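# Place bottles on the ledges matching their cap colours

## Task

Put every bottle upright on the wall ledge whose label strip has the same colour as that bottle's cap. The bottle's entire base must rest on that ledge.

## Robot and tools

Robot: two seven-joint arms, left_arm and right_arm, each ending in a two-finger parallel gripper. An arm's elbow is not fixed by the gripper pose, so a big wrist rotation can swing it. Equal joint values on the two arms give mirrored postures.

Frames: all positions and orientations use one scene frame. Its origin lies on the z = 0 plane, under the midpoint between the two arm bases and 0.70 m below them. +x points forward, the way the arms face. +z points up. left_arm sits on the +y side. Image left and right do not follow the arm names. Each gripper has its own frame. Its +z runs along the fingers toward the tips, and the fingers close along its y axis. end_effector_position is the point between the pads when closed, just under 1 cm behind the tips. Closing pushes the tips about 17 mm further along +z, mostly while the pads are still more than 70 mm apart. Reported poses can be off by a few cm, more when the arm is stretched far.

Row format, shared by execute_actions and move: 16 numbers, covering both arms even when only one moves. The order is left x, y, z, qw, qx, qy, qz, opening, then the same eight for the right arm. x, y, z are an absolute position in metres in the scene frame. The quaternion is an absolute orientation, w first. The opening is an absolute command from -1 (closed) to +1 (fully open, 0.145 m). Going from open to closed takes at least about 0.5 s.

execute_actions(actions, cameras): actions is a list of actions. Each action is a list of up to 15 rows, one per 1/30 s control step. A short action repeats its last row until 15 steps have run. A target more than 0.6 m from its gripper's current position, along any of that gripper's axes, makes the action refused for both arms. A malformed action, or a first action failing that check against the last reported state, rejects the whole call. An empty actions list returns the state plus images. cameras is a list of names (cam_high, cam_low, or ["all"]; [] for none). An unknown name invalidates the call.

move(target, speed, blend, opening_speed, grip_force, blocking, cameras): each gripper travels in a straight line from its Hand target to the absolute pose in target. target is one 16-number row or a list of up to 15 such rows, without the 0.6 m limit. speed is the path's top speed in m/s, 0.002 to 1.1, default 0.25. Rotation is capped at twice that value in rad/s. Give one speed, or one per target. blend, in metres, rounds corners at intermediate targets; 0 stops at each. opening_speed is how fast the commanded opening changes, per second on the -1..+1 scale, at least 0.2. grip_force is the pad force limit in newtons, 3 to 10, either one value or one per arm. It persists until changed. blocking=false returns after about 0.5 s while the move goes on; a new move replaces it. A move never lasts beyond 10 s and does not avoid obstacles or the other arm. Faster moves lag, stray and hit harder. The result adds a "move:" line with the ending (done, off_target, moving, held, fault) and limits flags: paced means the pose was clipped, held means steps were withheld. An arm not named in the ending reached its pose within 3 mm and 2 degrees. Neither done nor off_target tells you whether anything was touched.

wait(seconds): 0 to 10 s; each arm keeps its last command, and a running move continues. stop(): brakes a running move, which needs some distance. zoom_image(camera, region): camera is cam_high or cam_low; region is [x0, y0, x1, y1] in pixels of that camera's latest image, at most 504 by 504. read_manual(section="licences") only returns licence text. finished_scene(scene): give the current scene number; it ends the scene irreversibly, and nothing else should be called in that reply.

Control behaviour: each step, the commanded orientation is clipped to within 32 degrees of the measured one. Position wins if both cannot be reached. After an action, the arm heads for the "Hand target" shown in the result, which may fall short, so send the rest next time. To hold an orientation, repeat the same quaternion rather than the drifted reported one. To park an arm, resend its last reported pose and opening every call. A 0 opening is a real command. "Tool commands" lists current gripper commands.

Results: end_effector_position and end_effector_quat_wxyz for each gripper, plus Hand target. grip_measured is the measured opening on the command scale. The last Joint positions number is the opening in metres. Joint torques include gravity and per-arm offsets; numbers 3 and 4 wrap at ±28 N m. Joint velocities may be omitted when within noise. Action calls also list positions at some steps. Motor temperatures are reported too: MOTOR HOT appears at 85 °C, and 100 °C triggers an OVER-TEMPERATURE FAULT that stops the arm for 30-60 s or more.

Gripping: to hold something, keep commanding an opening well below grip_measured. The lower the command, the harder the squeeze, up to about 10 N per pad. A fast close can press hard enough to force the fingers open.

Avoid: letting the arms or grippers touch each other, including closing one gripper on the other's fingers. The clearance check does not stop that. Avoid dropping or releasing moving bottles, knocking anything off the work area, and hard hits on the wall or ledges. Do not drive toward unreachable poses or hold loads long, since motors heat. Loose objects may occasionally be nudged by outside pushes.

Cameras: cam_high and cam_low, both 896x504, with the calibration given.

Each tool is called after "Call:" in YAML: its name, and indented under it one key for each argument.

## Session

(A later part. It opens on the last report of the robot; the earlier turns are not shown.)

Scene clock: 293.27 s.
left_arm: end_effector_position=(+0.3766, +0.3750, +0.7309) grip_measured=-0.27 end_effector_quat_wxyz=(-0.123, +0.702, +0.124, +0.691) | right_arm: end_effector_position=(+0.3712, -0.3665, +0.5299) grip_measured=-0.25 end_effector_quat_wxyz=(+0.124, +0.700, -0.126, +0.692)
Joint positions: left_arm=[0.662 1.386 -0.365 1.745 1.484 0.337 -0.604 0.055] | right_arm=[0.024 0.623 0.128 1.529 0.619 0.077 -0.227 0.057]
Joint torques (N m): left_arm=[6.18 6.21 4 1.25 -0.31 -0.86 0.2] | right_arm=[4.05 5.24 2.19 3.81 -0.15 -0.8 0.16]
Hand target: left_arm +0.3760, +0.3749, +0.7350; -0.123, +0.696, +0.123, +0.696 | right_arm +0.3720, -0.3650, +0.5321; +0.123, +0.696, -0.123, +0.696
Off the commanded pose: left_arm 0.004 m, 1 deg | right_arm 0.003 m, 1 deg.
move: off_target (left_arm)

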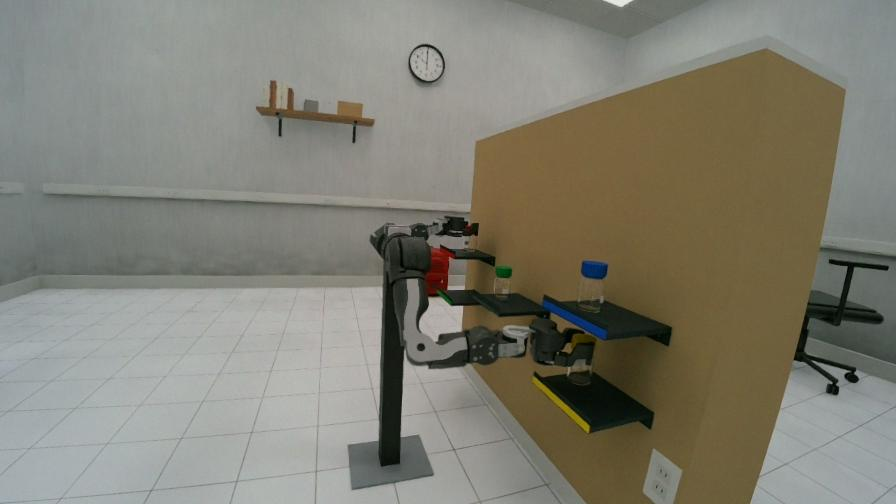

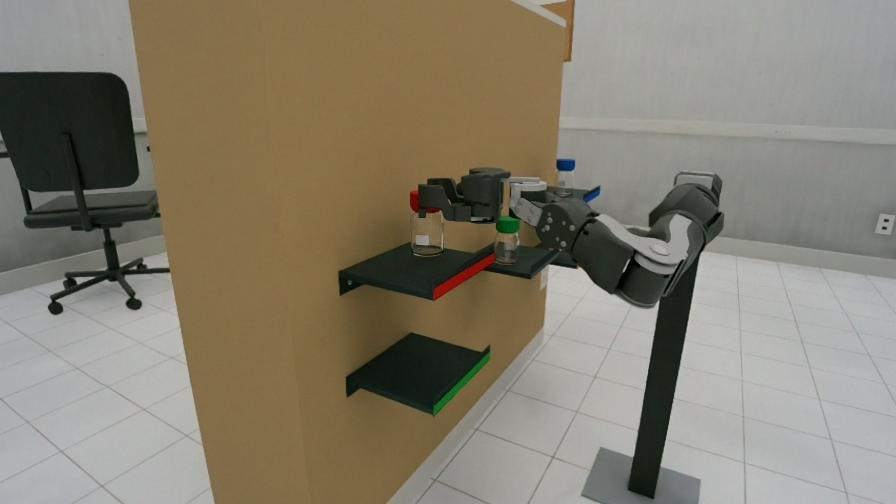

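Call:
move:
  target:
    - [0.376,0.375,0.713,-0.1228,0.6964,0.1228,0.6964,-0.7,0.372,-0.365,0.503,0.1228,0.6964,-0.1228,0.6964,-0.7]
  speed: 0.035
  cameras: ["all"]

Call:
zoom_image:
  camera: "cam_high"
  region: [440, 220, 680, 430]

Scene clock: 320.30 s.
left_arm: end_effector_position=(+0.3751, +0.3763, +0.7205) grip_measured=-0.27 end_effector_quat_wxyz=(-0.124, +0.687, +0.126, +0.705) | right_arm: end_effector_position=(+0.3722, -0.3670, +0.5120) grip_measured=-0.25 end_effector_quat_wxyz=(+0.127, +0.685, -0.122, +0.707)
Joint positions: left_arm=[0.565 1.419 -0.365 1.76 1.474 0.2 -0.602 0.055] | right_arm=[0.032 0.592 0.096 1.429 0.578 -0.063 -0.197 0.057]
Joint torques (N m): left_arm=[3.78 5.89 2.02 0.87 -0.05 -0.3 0.22] | right_arm=[3.18 4.34 0.94 2.32 0.16 -0.03 0.12]
Hand target: left_arm +0.3760, +0.3750, +0.7131; -0.123, +0.696, +0.123, +0.696 | right_arm +0.3718, -0.3649, +0.5030; +0.123, +0.696, -0.123, +0.696
Off the commanded pose: left_arm 0.008 m, 2 deg | right_arm 0.009 m, 2 deg.
move: off_target (left_arm, right_arm)

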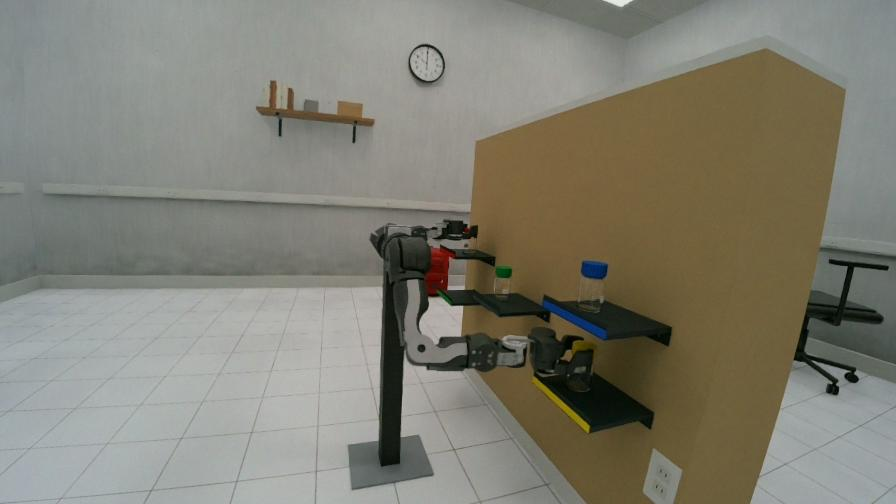

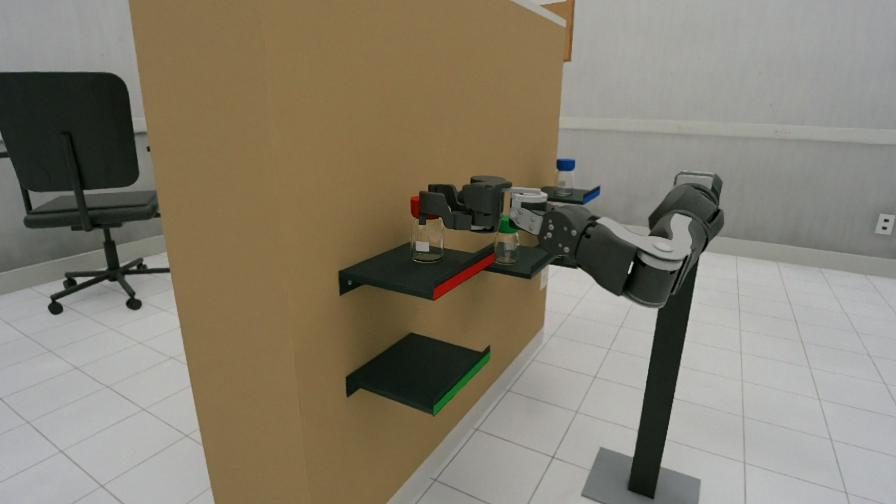

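Scaled by 2.100 from the camera's 896x504 image, which has a finer 1280x720 frame.

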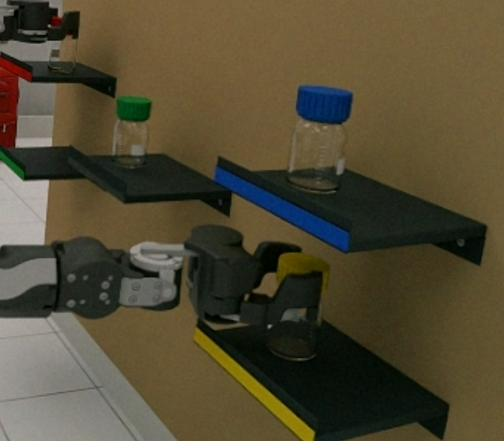

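Both in contact. Release and retreat.

Call:
move:
  target:
    - [0.376,0.375,0.719,-0.1228,0.6964,0.1228,0.6964,0.12,0.372,-0.365,0.51,0.1228,0.6964,-0.1228,0.6964,0.12]
    - [0.304,0.349,0.724,-0.1228,0.6964,0.1228,0.6964,0.12,0.298,-0.338,0.518,0.1228,0.6964,-0.1228,0.6964,0.12]
    - [0.30,0.21,0.72,0,0.7071,0,0.7071,0.3,0.26,-0.28,0.48,0,0.7071,0,0.7071,0.1]
    - [0.30,0.17,0.63,0,0.7071,0,0.7071,0.3,0.25,-0.25,0.45,0,0.7071,0,0.7071,0.1]
  speed: [0.05,0.1,0.18,0.18]
  opening_speed: 2.5
  blend: [0,0.005,0.02,0]
  cameras: ["all"]

Call:
zoom_image:
  camera: "cam_low"
  region: [320, 150, 620, 400]

Call:
zoom_image:
  camera: "cam_high"
  region: [440, 220, 680, 430]

Scene clock: 338.87 s.
left_arm: end_effector_position=(+0.2999, +0.1685, +0.6320) grip_measured=+0.30 end_effector_quat_wxyz=(+0.004, +0.705, -0.001, +0.709) | right_arm: end_effector_position=(+0.2501, -0.2496, +0.4502) grip_measured=+0.10 end_effector_quat_wxyz=(-0.001, +0.708, +0.001, +0.706)
Joint positions: left_arm=[1.116 1.296 -1.563 2.428 1.156 -0.19 -1.163 0.098] | right_arm=[-0.602 0.427 0.114 1.758 0.452 -0.382 0.03 0.083]
Joint torques (N m): left_arm=[3.92 1.86 1.61 1.68 -0.39 -0.22 -0.06] | right_arm=[0.44 2.47 1.85 3.4 0.1 -0.55 -0.03]
Hand target: left_arm +0.3000, +0.1700, +0.6300; +0.000, +0.707, +0.000, +0.707 | right_arm +0.2500, -0.2501, +0.4500; +0.000, +0.707, +0.000, +0.707
Off the commanded pose: left_arm 0.002 m, 1 deg | right_arm 0.001 m, 0 deg.
move: done; blend cut to 0 m at target 3; target 3's new opening was sent with left_arm's hand 0.003 m and 4 deg from that target

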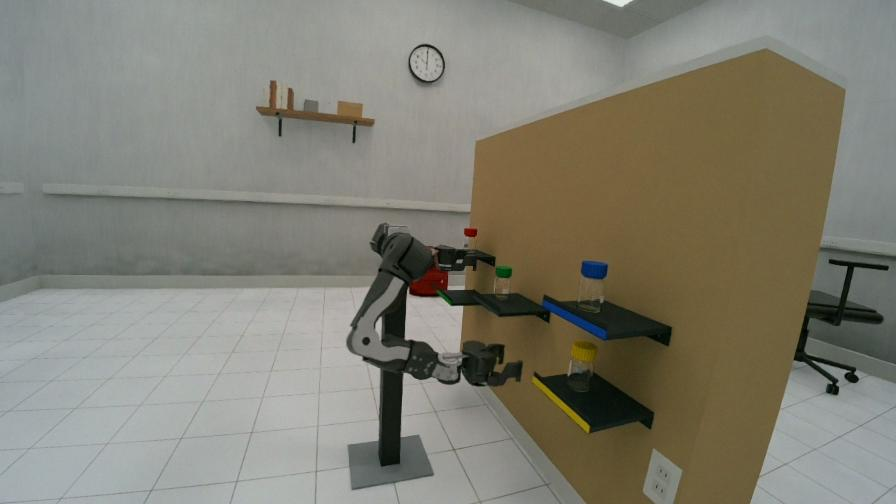

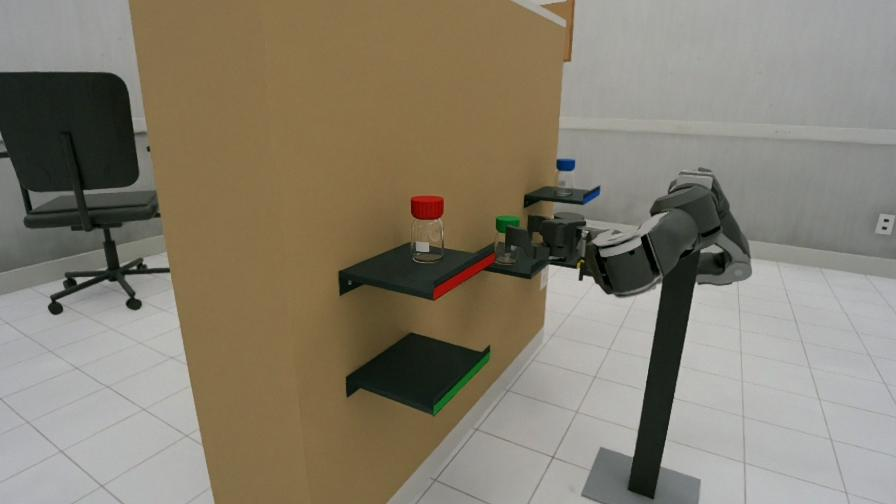

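Scaled by 1.680 from the camera's 896x504 image, which has a finer 1280x720 frame.

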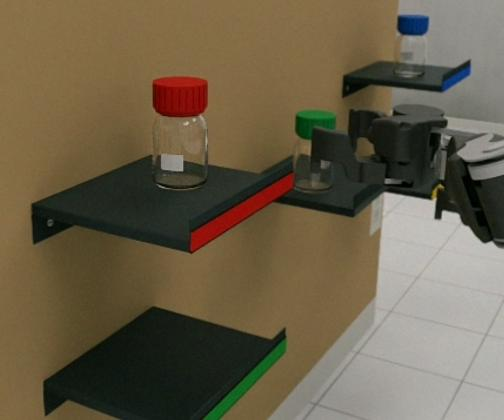

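Scaled by 2.100 from the camera's 896x504 image, which has a finer 1280x720 frame.

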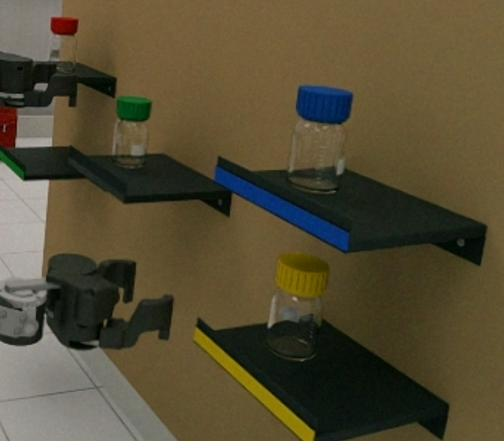

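Call:
move:
  target:
    - [0.25,0.26,0.46,-0.153,0.690,0.153,0.690,0.2,0.25,-0.25,0.45,0,0.7071,0,0.7071,0.1]
    - [0.285,0.17,0.57,0,0.7071,0,0.7071,0.2,0.25,-0.25,0.45,0,0.7071,0,0.7071,0.1]
    - [0.305,0.056,0.613,0.0616,0.7044,-0.0616,0.7044,0.2,0.25,-0.25,0.45,0,0.7071,0,0.7071,0.1]
    - [0.375,0.0425,0.611,0.0616,0.7044,-0.0616,0.7044,0.2,0.25,-0.25,0.45,0,0.7071,0,0.7071,0.1]
  speed: [0.25,0.2,0.15,0.08]
  blend: [0.03,0.02,0.005,0]
  cameras: ["all"]

Call:
zoom_image:
  camera: "cam_low"
  region: [440, 170, 600, 300]

Call:
zoom_image:
  camera: "cam_high"
  region: [430, 220, 570, 330]

Scene clock: 355.83 s.
left_arm: end_effector_position=(+0.3748, +0.0432, +0.6108) grip_measured=+0.20 end_effector_quat_wxyz=(+0.059, +0.704, -0.061, +0.705) | right_arm: end_effector_position=(+0.2501, -0.2496, +0.4502) grip_measured=+0.10 end_effector_quat_wxyz=(-0.001, +0.708, +0.001, +0.706)
Joint positions: left_arm=[1.066 0.61 -1.43 1.95 1.131 0.009 -1.138 0.09] | right_arm=[-0.602 0.427 0.114 1.758 0.452 -0.382 0.03 0.083]
Joint torques (N m): left_arm=[8.08 0.22 3.15 2.18 -0.3 -0.41 0.22] | right_arm=[0.38 2.31 1.83 3.28 0.06 -0.55 -0.04]
Hand target: left_arm +0.3750, +0.0425, +0.6110; +0.062, +0.704, -0.062, +0.704 | right_arm +0.2500, -0.2501, +0.4500; +0.000, +0.707, +0.000, +0.707
Off the commanded pose: left_arm 0.001 m, 0 deg | right_arm 0.001 m, 0 deg.
move: done

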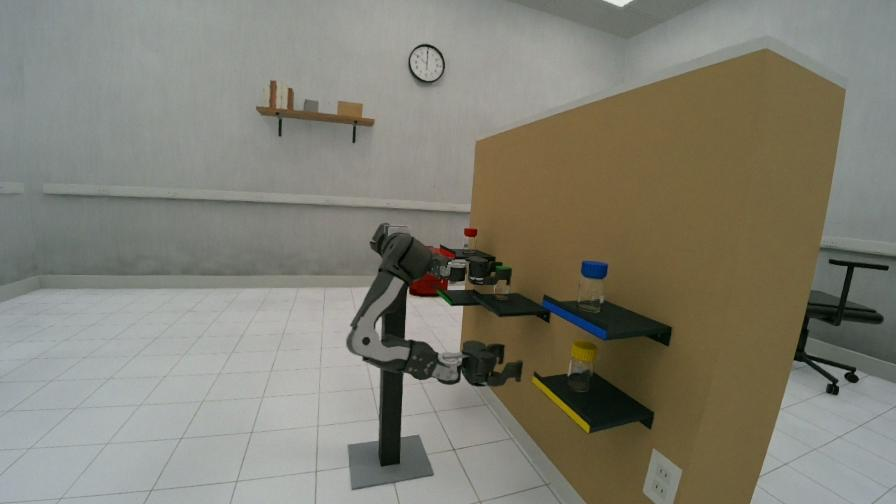

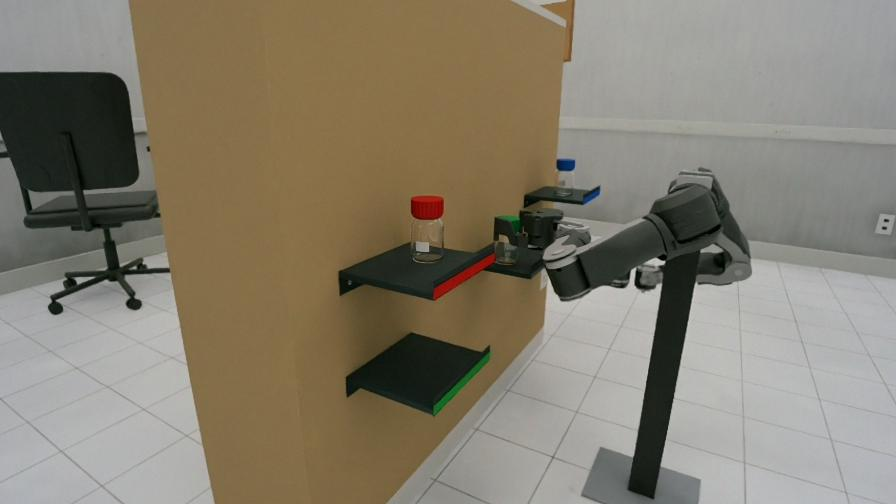

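Scaled by 3.150 from the camera's 896x504 image, which has a finer 1280x720 frame.

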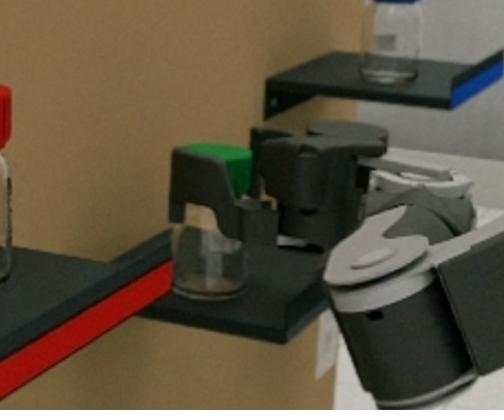

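Scaled by 3.600 from the camera's 896x504 image, which has a finer 1280x720 frame.

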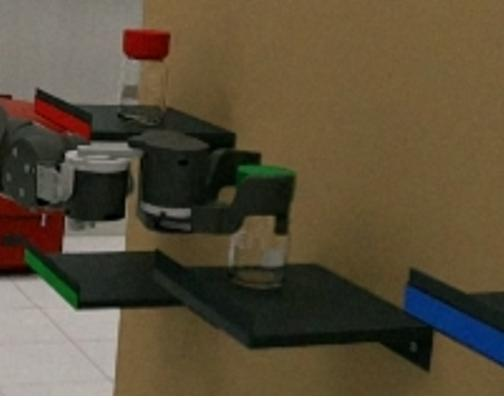

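Call:
move:
  target:
    - [0.375,0.0425,0.612,0.0616,0.7044,-0.0616,0.7044,-0.7,0.25,-0.25,0.45,0,0.7071,0,0.7071,0.1]
    - [0.375,0.0425,0.64,0.0616,0.7044,-0.0616,0.7044,-0.7,0.25,-0.25,0.45,0,0.7071,0,0.7071,0.1]
    - [0.365,0.18,0.63,0,0.7071,0,0.7071,-0.7,0.25,-0.25,0.45,0,0.7071,0,0.7071,0.1]
    - [0.34,0.195,0.56,0,0.7071,0,0.7071,-0.7,0.25,-0.25,0.45,0,0.7071,0,0.7071,0.1]
  speed: [0.06,0.08,0.12,0.12]
  opening_speed: 2.5
  blend: [0,0.005,0.02,0]
  cameras: ["all"]

Call:
zoom_image:
  camera: "cam_low"
  region: [320, 150, 620, 400]

Scene clock: 374.77 s.
left_arm: end_effector_position=(+0.3392, +0.1955, +0.5572) grip_measured=-0.27 end_effector_quat_wxyz=(-0.002, +0.712, +0.001, +0.702) | right_arm: end_effector_position=(+0.2501, -0.2496, +0.4502) grip_measured=+0.10 end_effector_quat_wxyz=(-0.001, +0.708, +0.001, +0.706)
Joint positions: left_arm=[0.818 1.19 -1.466 2.047 1.036 -0.376 -0.951 0.056] | right_arm=[-0.602 0.427 0.114 1.758 0.452 -0.382 0.03 0.083]
Joint torques (N m): left_arm=[6 2.91 2.95 2.33 -0.5 -0.65 0.18] | right_arm=[0.25 2.39 1.81 3.36 0.09 -0.58 -0.04]
Motor temperatures (°C): left_arm=[25 23 25 21 22 24 21] | right_arm=[21 23 22 21 20 21 21]
Hand target: left_arm +0.3400, +0.1951, +0.5600; +0.000, +0.707, +0.000, +0.707 | right_arm +0.2500, -0.2501, +0.4500; +0.000, +0.707, +0.000, +0.707
Off the commanded pose: left_arm 0.003 m, 1 deg | right_arm 0.001 m, 0 deg.
move: done

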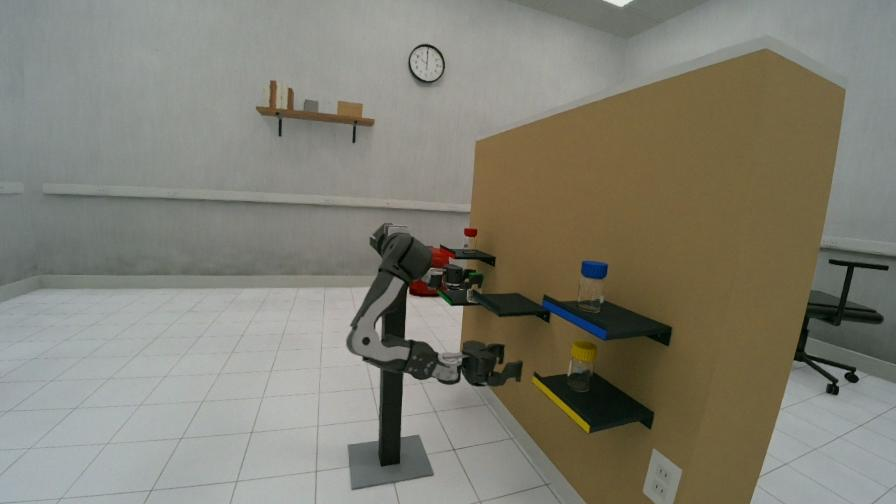

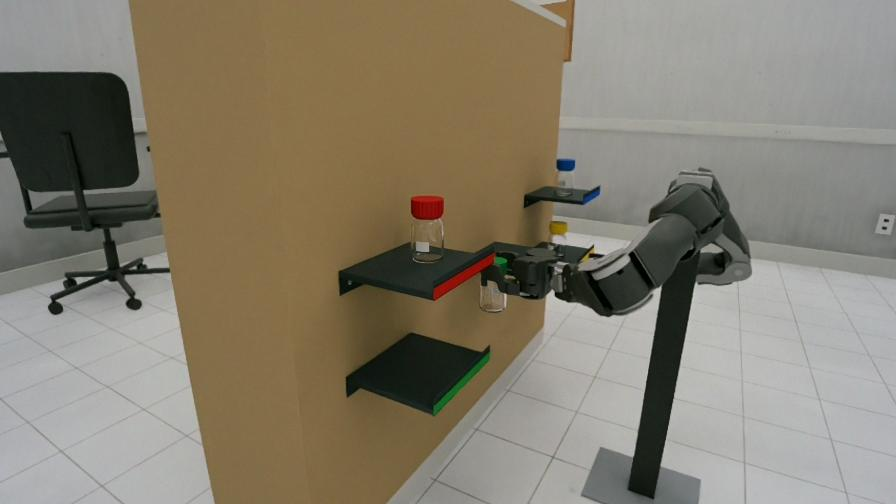

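Scaled by 1.680 from the camera's 896x504 image, which has a finer 1280x720 frame.

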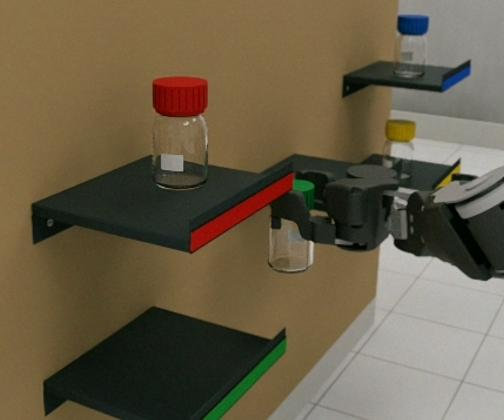

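Call:
move:
  target:
    - [0.362,0.24,0.55,-0.0308,0.7064,0.0308,0.7064,-0.7,0.25,-0.25,0.45,0,0.7071,0,0.7071,0.1]
    - [0.376,0.385,0.549,-0.1228,0.6964,0.1228,0.6964,-0.7,0.25,-0.25,0.45,0,0.7071,0,0.7071,0.1]
    - [0.376,0.385,0.540,-0.1228,0.6964,0.1228,0.6964,-0.7,0.25,-0.25,0.45,0,0.7071,0,0.7071,0.1]
  speed: [0.12,0.12,0.05]
  blend: [0.01,0.003,0]
  cameras: ["all"]

Call:
zoom_image:
  camera: "cam_low"
  region: [320, 150, 620, 400]

Scene clock: 388.77 s.
left_arm: end_effector_position=(+0.3756, +0.3854, +0.5383) grip_measured=-0.27 end_effector_quat_wxyz=(-0.124, +0.700, +0.125, +0.692) | right_arm: end_effector_position=(+0.2501, -0.2496, +0.4502) grip_measured=+0.10 end_effector_quat_wxyz=(-0.001, +0.708, +0.001, +0.706)
Joint positions: left_arm=[0.817 1.295 -1.393 1.469 1.418 -0.556 -0.552 0.056] | right_arm=[-0.602 0.427 0.114 1.758 0.452 -0.382 0.03 0.083]
Joint torques (N m): left_arm=[6.11 4.87 3.07 0.62 -0.25 -0.89 0.2] | right_arm=[0.44 2.55 1.87 3.41 0.07 -0.56 -0.03]
Hand target: left_arm +0.3760, +0.3850, +0.5400; -0.123, +0.696, +0.123, +0.696 | right_arm +0.2500, -0.2501, +0.4500; +0.000, +0.707, +0.000, +0.707
Off the commanded pose: left_arm 0.002 m, 1 deg | right_arm 0.001 m, 0 deg.
move: done

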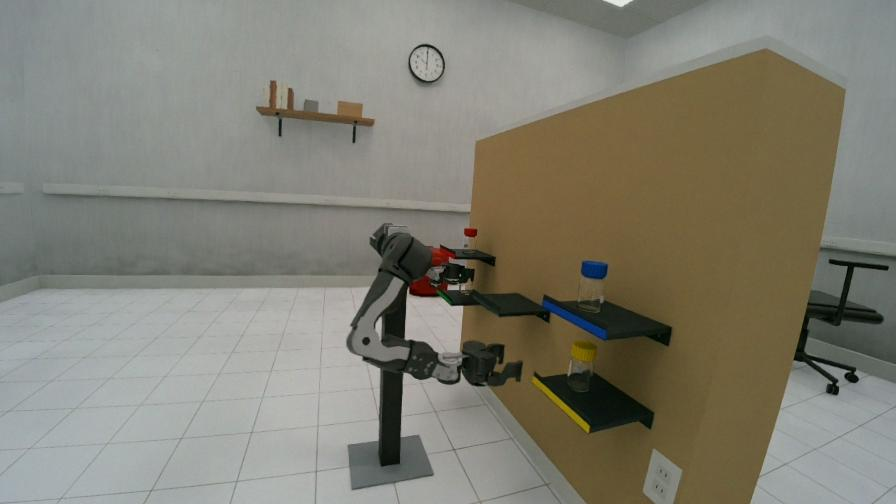

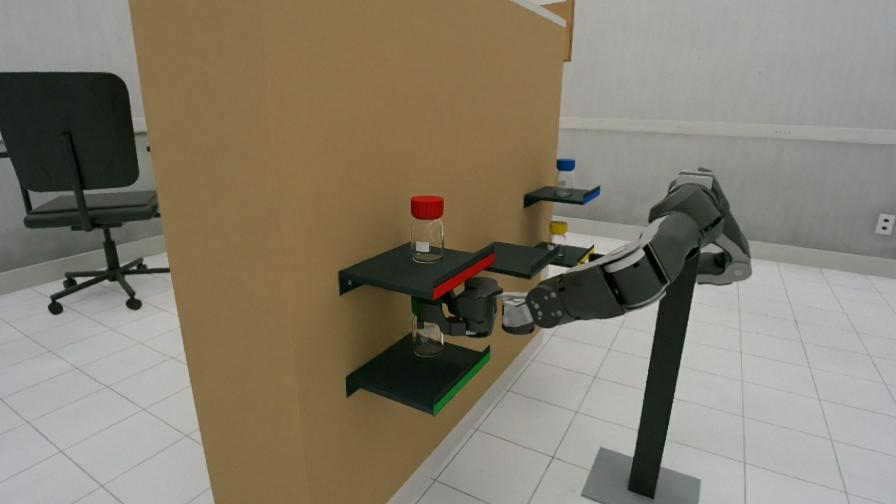

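Scaled by 1.680 from the camera's 896x504 image, which has a finer 1280x720 frame.

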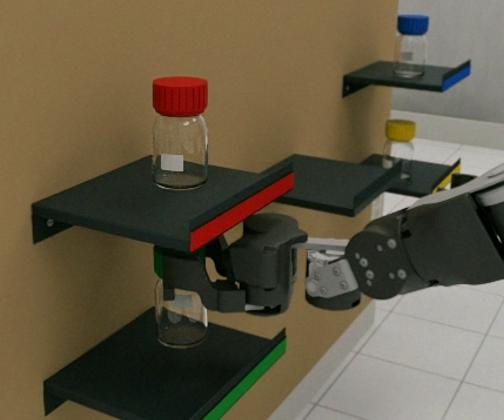

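Call:
move:
  target:
    - [0.376,0.385,0.517,-0.1228,0.6964,0.1228,0.6964,-0.7,0.25,-0.25,0.45,0,0.7071,0,0.7071,0.1]
  speed: 0.035

Scene clock: 398.50 s.
left_arm: end_effector_position=(+0.3760, +0.3875, +0.5199) grip_measured=-0.27 end_effector_quat_wxyz=(-0.126, +0.694, +0.126, +0.697) | right_arm: end_effector_position=(+0.2501, -0.2496, +0.4502) grip_measured=+0.10 end_effector_quat_wxyz=(-0.001, +0.708, +0.001, +0.706)
Joint positions: left_arm=[0.767 1.237 -1.393 1.387 1.406 -0.624 -0.538 0.056] | right_arm=[-0.602 0.427 0.114 1.758 0.452 -0.382 0.03 0.083]
Joint torques (N m): left_arm=[5.34 4.13 2.19 0.59 -0.14 -0.68 0.25] | right_arm=[0.36 2.28 1.99 3.4 0.08 -0.57 -0.04]
Hand target: left_arm +0.3759, +0.3850, +0.5169; -0.123, +0.696, +0.123, +0.696 | right_arm +0.2500, -0.2501, +0.4500; +0.000, +0.707, +0.000, +0.707
Off the commanded pose: left_arm 0.004 m, 1 deg | right_arm 0.001 m, 0 deg.
move: off_target (left_arm)

Call:
move:
  target:
    - [0.376,0.385,0.509,-0.1228,0.6964,0.1228,0.6964,-0.7,0.25,-0.25,0.45,0,0.7071,0,0.7071,0.1]
  speed: 0.03
  cameras: ["cam_low"]

Call:
zoom_image:
  camera: "cam_low"
  region: [320, 220, 520, 420]

Scene clock: 405.00 s.
left_arm: end_effector_position=(+0.3772, +0.3884, +0.5190) grip_measured=-0.27 end_effector_quat_wxyz=(-0.126, +0.684, +0.127, +0.707) | right_arm: end_effector_position=(+0.2501, -0.2496, +0.4502) grip_measured=+0.10 end_effector_quat_wxyz=(-0.001, +0.708, +0.001, +0.706)
Joint positions: left_arm=[0.759 1.218 -1.394 1.357 1.399 -0.662 -0.532 0.056] | right_arm=[-0.602 0.427 0.114 1.758 0.452 -0.382 0.03 0.083]
Joint torques (N m): left_arm=[4.21 3.44 1.11 0.53 0.07 -0.17 0.27] | right_arm=[0.25 2.52 1.87 3.33 0.06 -0.57 -0.05]
Hand target: left_arm +0.3758, +0.3849, +0.5092; -0.123, +0.696, +0.123, +0.696 | right_arm +0.2500, -0.2501, +0.4500; +0.000, +0.707, +0.000, +0.707
Off the commanded pose: left_arm 0.011 m, 2 deg | right_arm 0.001 m, 0 deg.
move: off_target (left_arm)
Images, in order (width x height): cam_low 896x504.

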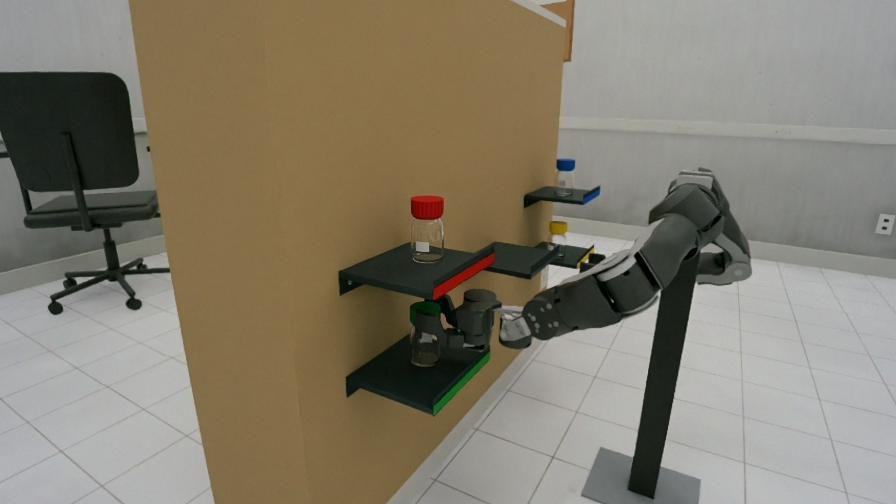

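Scaled by 2.520 from the camera's 896x504 image, which has a finer 1280x720 frame.

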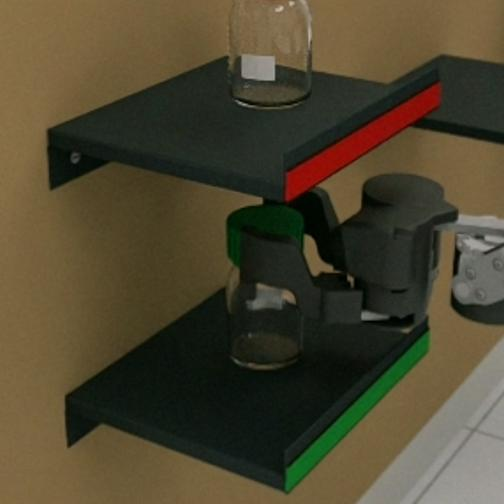

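Contact. Release and retreat.

Call:
move:
  target:
    - [0.376,0.386,0.517,-0.1228,0.6964,0.1228,0.6964,0.12,0.25,-0.25,0.45,0,0.7071,0,0.7071,0.1]
    - [0.295,0.357,0.522,-0.1228,0.6964,0.1228,0.6964,0.12,0.25,-0.25,0.45,0,0.7071,0,0.7071,0.1]
    - [0.25,0.3,0.50,-0.1228,0.6964,0.1228,0.6964,0.12,0.25,-0.25,0.45,0,0.7071,0,0.7071,0.1]
  speed: [0.05,0.1,0.18]
  opening_speed: 2.5
  blend: [0,0.005,0]
  cameras: ["all"]

Call:
zoom_image:
  camera: "cam_low"
  region: [320, 150, 620, 420]

Call:
zoom_image:
  camera: "cam_high"
  region: [430, 210, 680, 440]

Scene clock: 420.50 s.
left_arm: end_effector_position=(+0.2500, +0.2991, +0.5001) grip_measured=+0.12 end_effector_quat_wxyz=(-0.120, +0.697, +0.122, +0.697) | right_arm: end_effector_position=(+0.2501, -0.2496, +0.4502) grip_measured=+0.10 end_effector_quat_wxyz=(-0.001, +0.708, +0.001, +0.706)
Joint positions: left_arm=[0.124 1.363 -1.201 1.994 0.715 -0.779 -1.285 0.085] | right_arm=[-0.602 0.427 0.114 1.758 0.452 -0.382 0.03 0.083]
Joint torques (N m): left_arm=[2.89 5.26 1.66 2.4 -0.31 -0.15 -0.07] | right_arm=[0.41 2.36 1.77 3.3 0.09 -0.57 -0.05]
Hand target: left_arm +0.2500, +0.3001, +0.5000; -0.123, +0.696, +0.123, +0.696 | right_arm +0.2500, -0.2501, +0.4500; +0.000, +0.707, +0.000, +0.707
Off the commanded pose: left_arm 0.001 m, 0 deg | right_arm 0.001 m, 0 deg.
move: done

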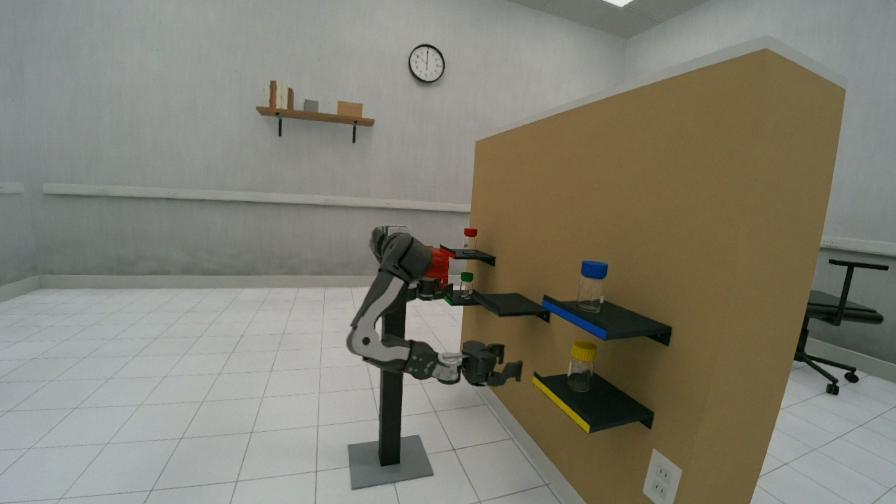

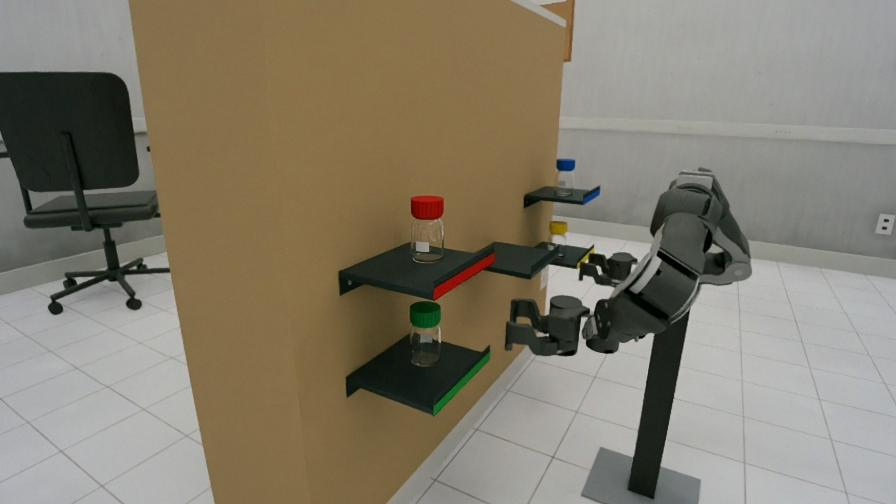

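Scaled by 1.680 from the camera's 896x504 image, which has a finer 1280x720 frame.

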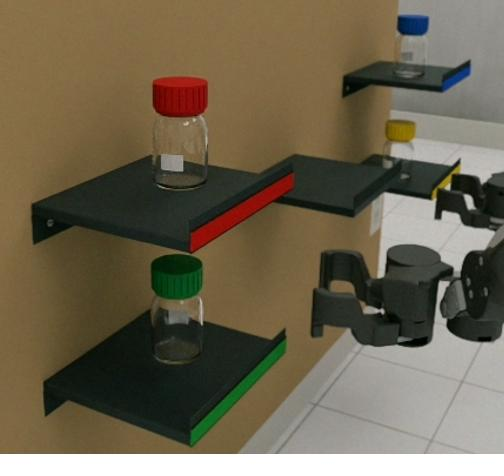

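Scaled by 2.016 from the camera's 896x504 image, which has a finer 1280x720 frame.

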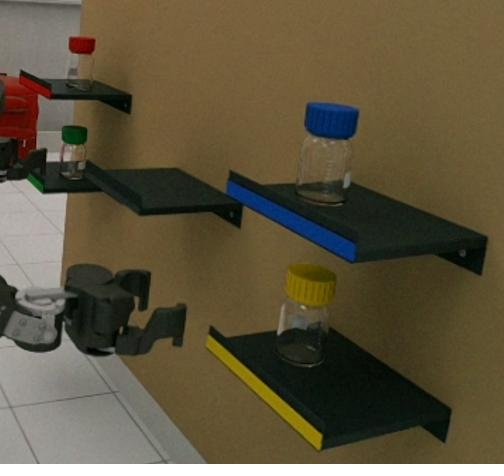

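All placed.

Call:
finished_scene:
  scene: 2

The scene is finished: the task was done.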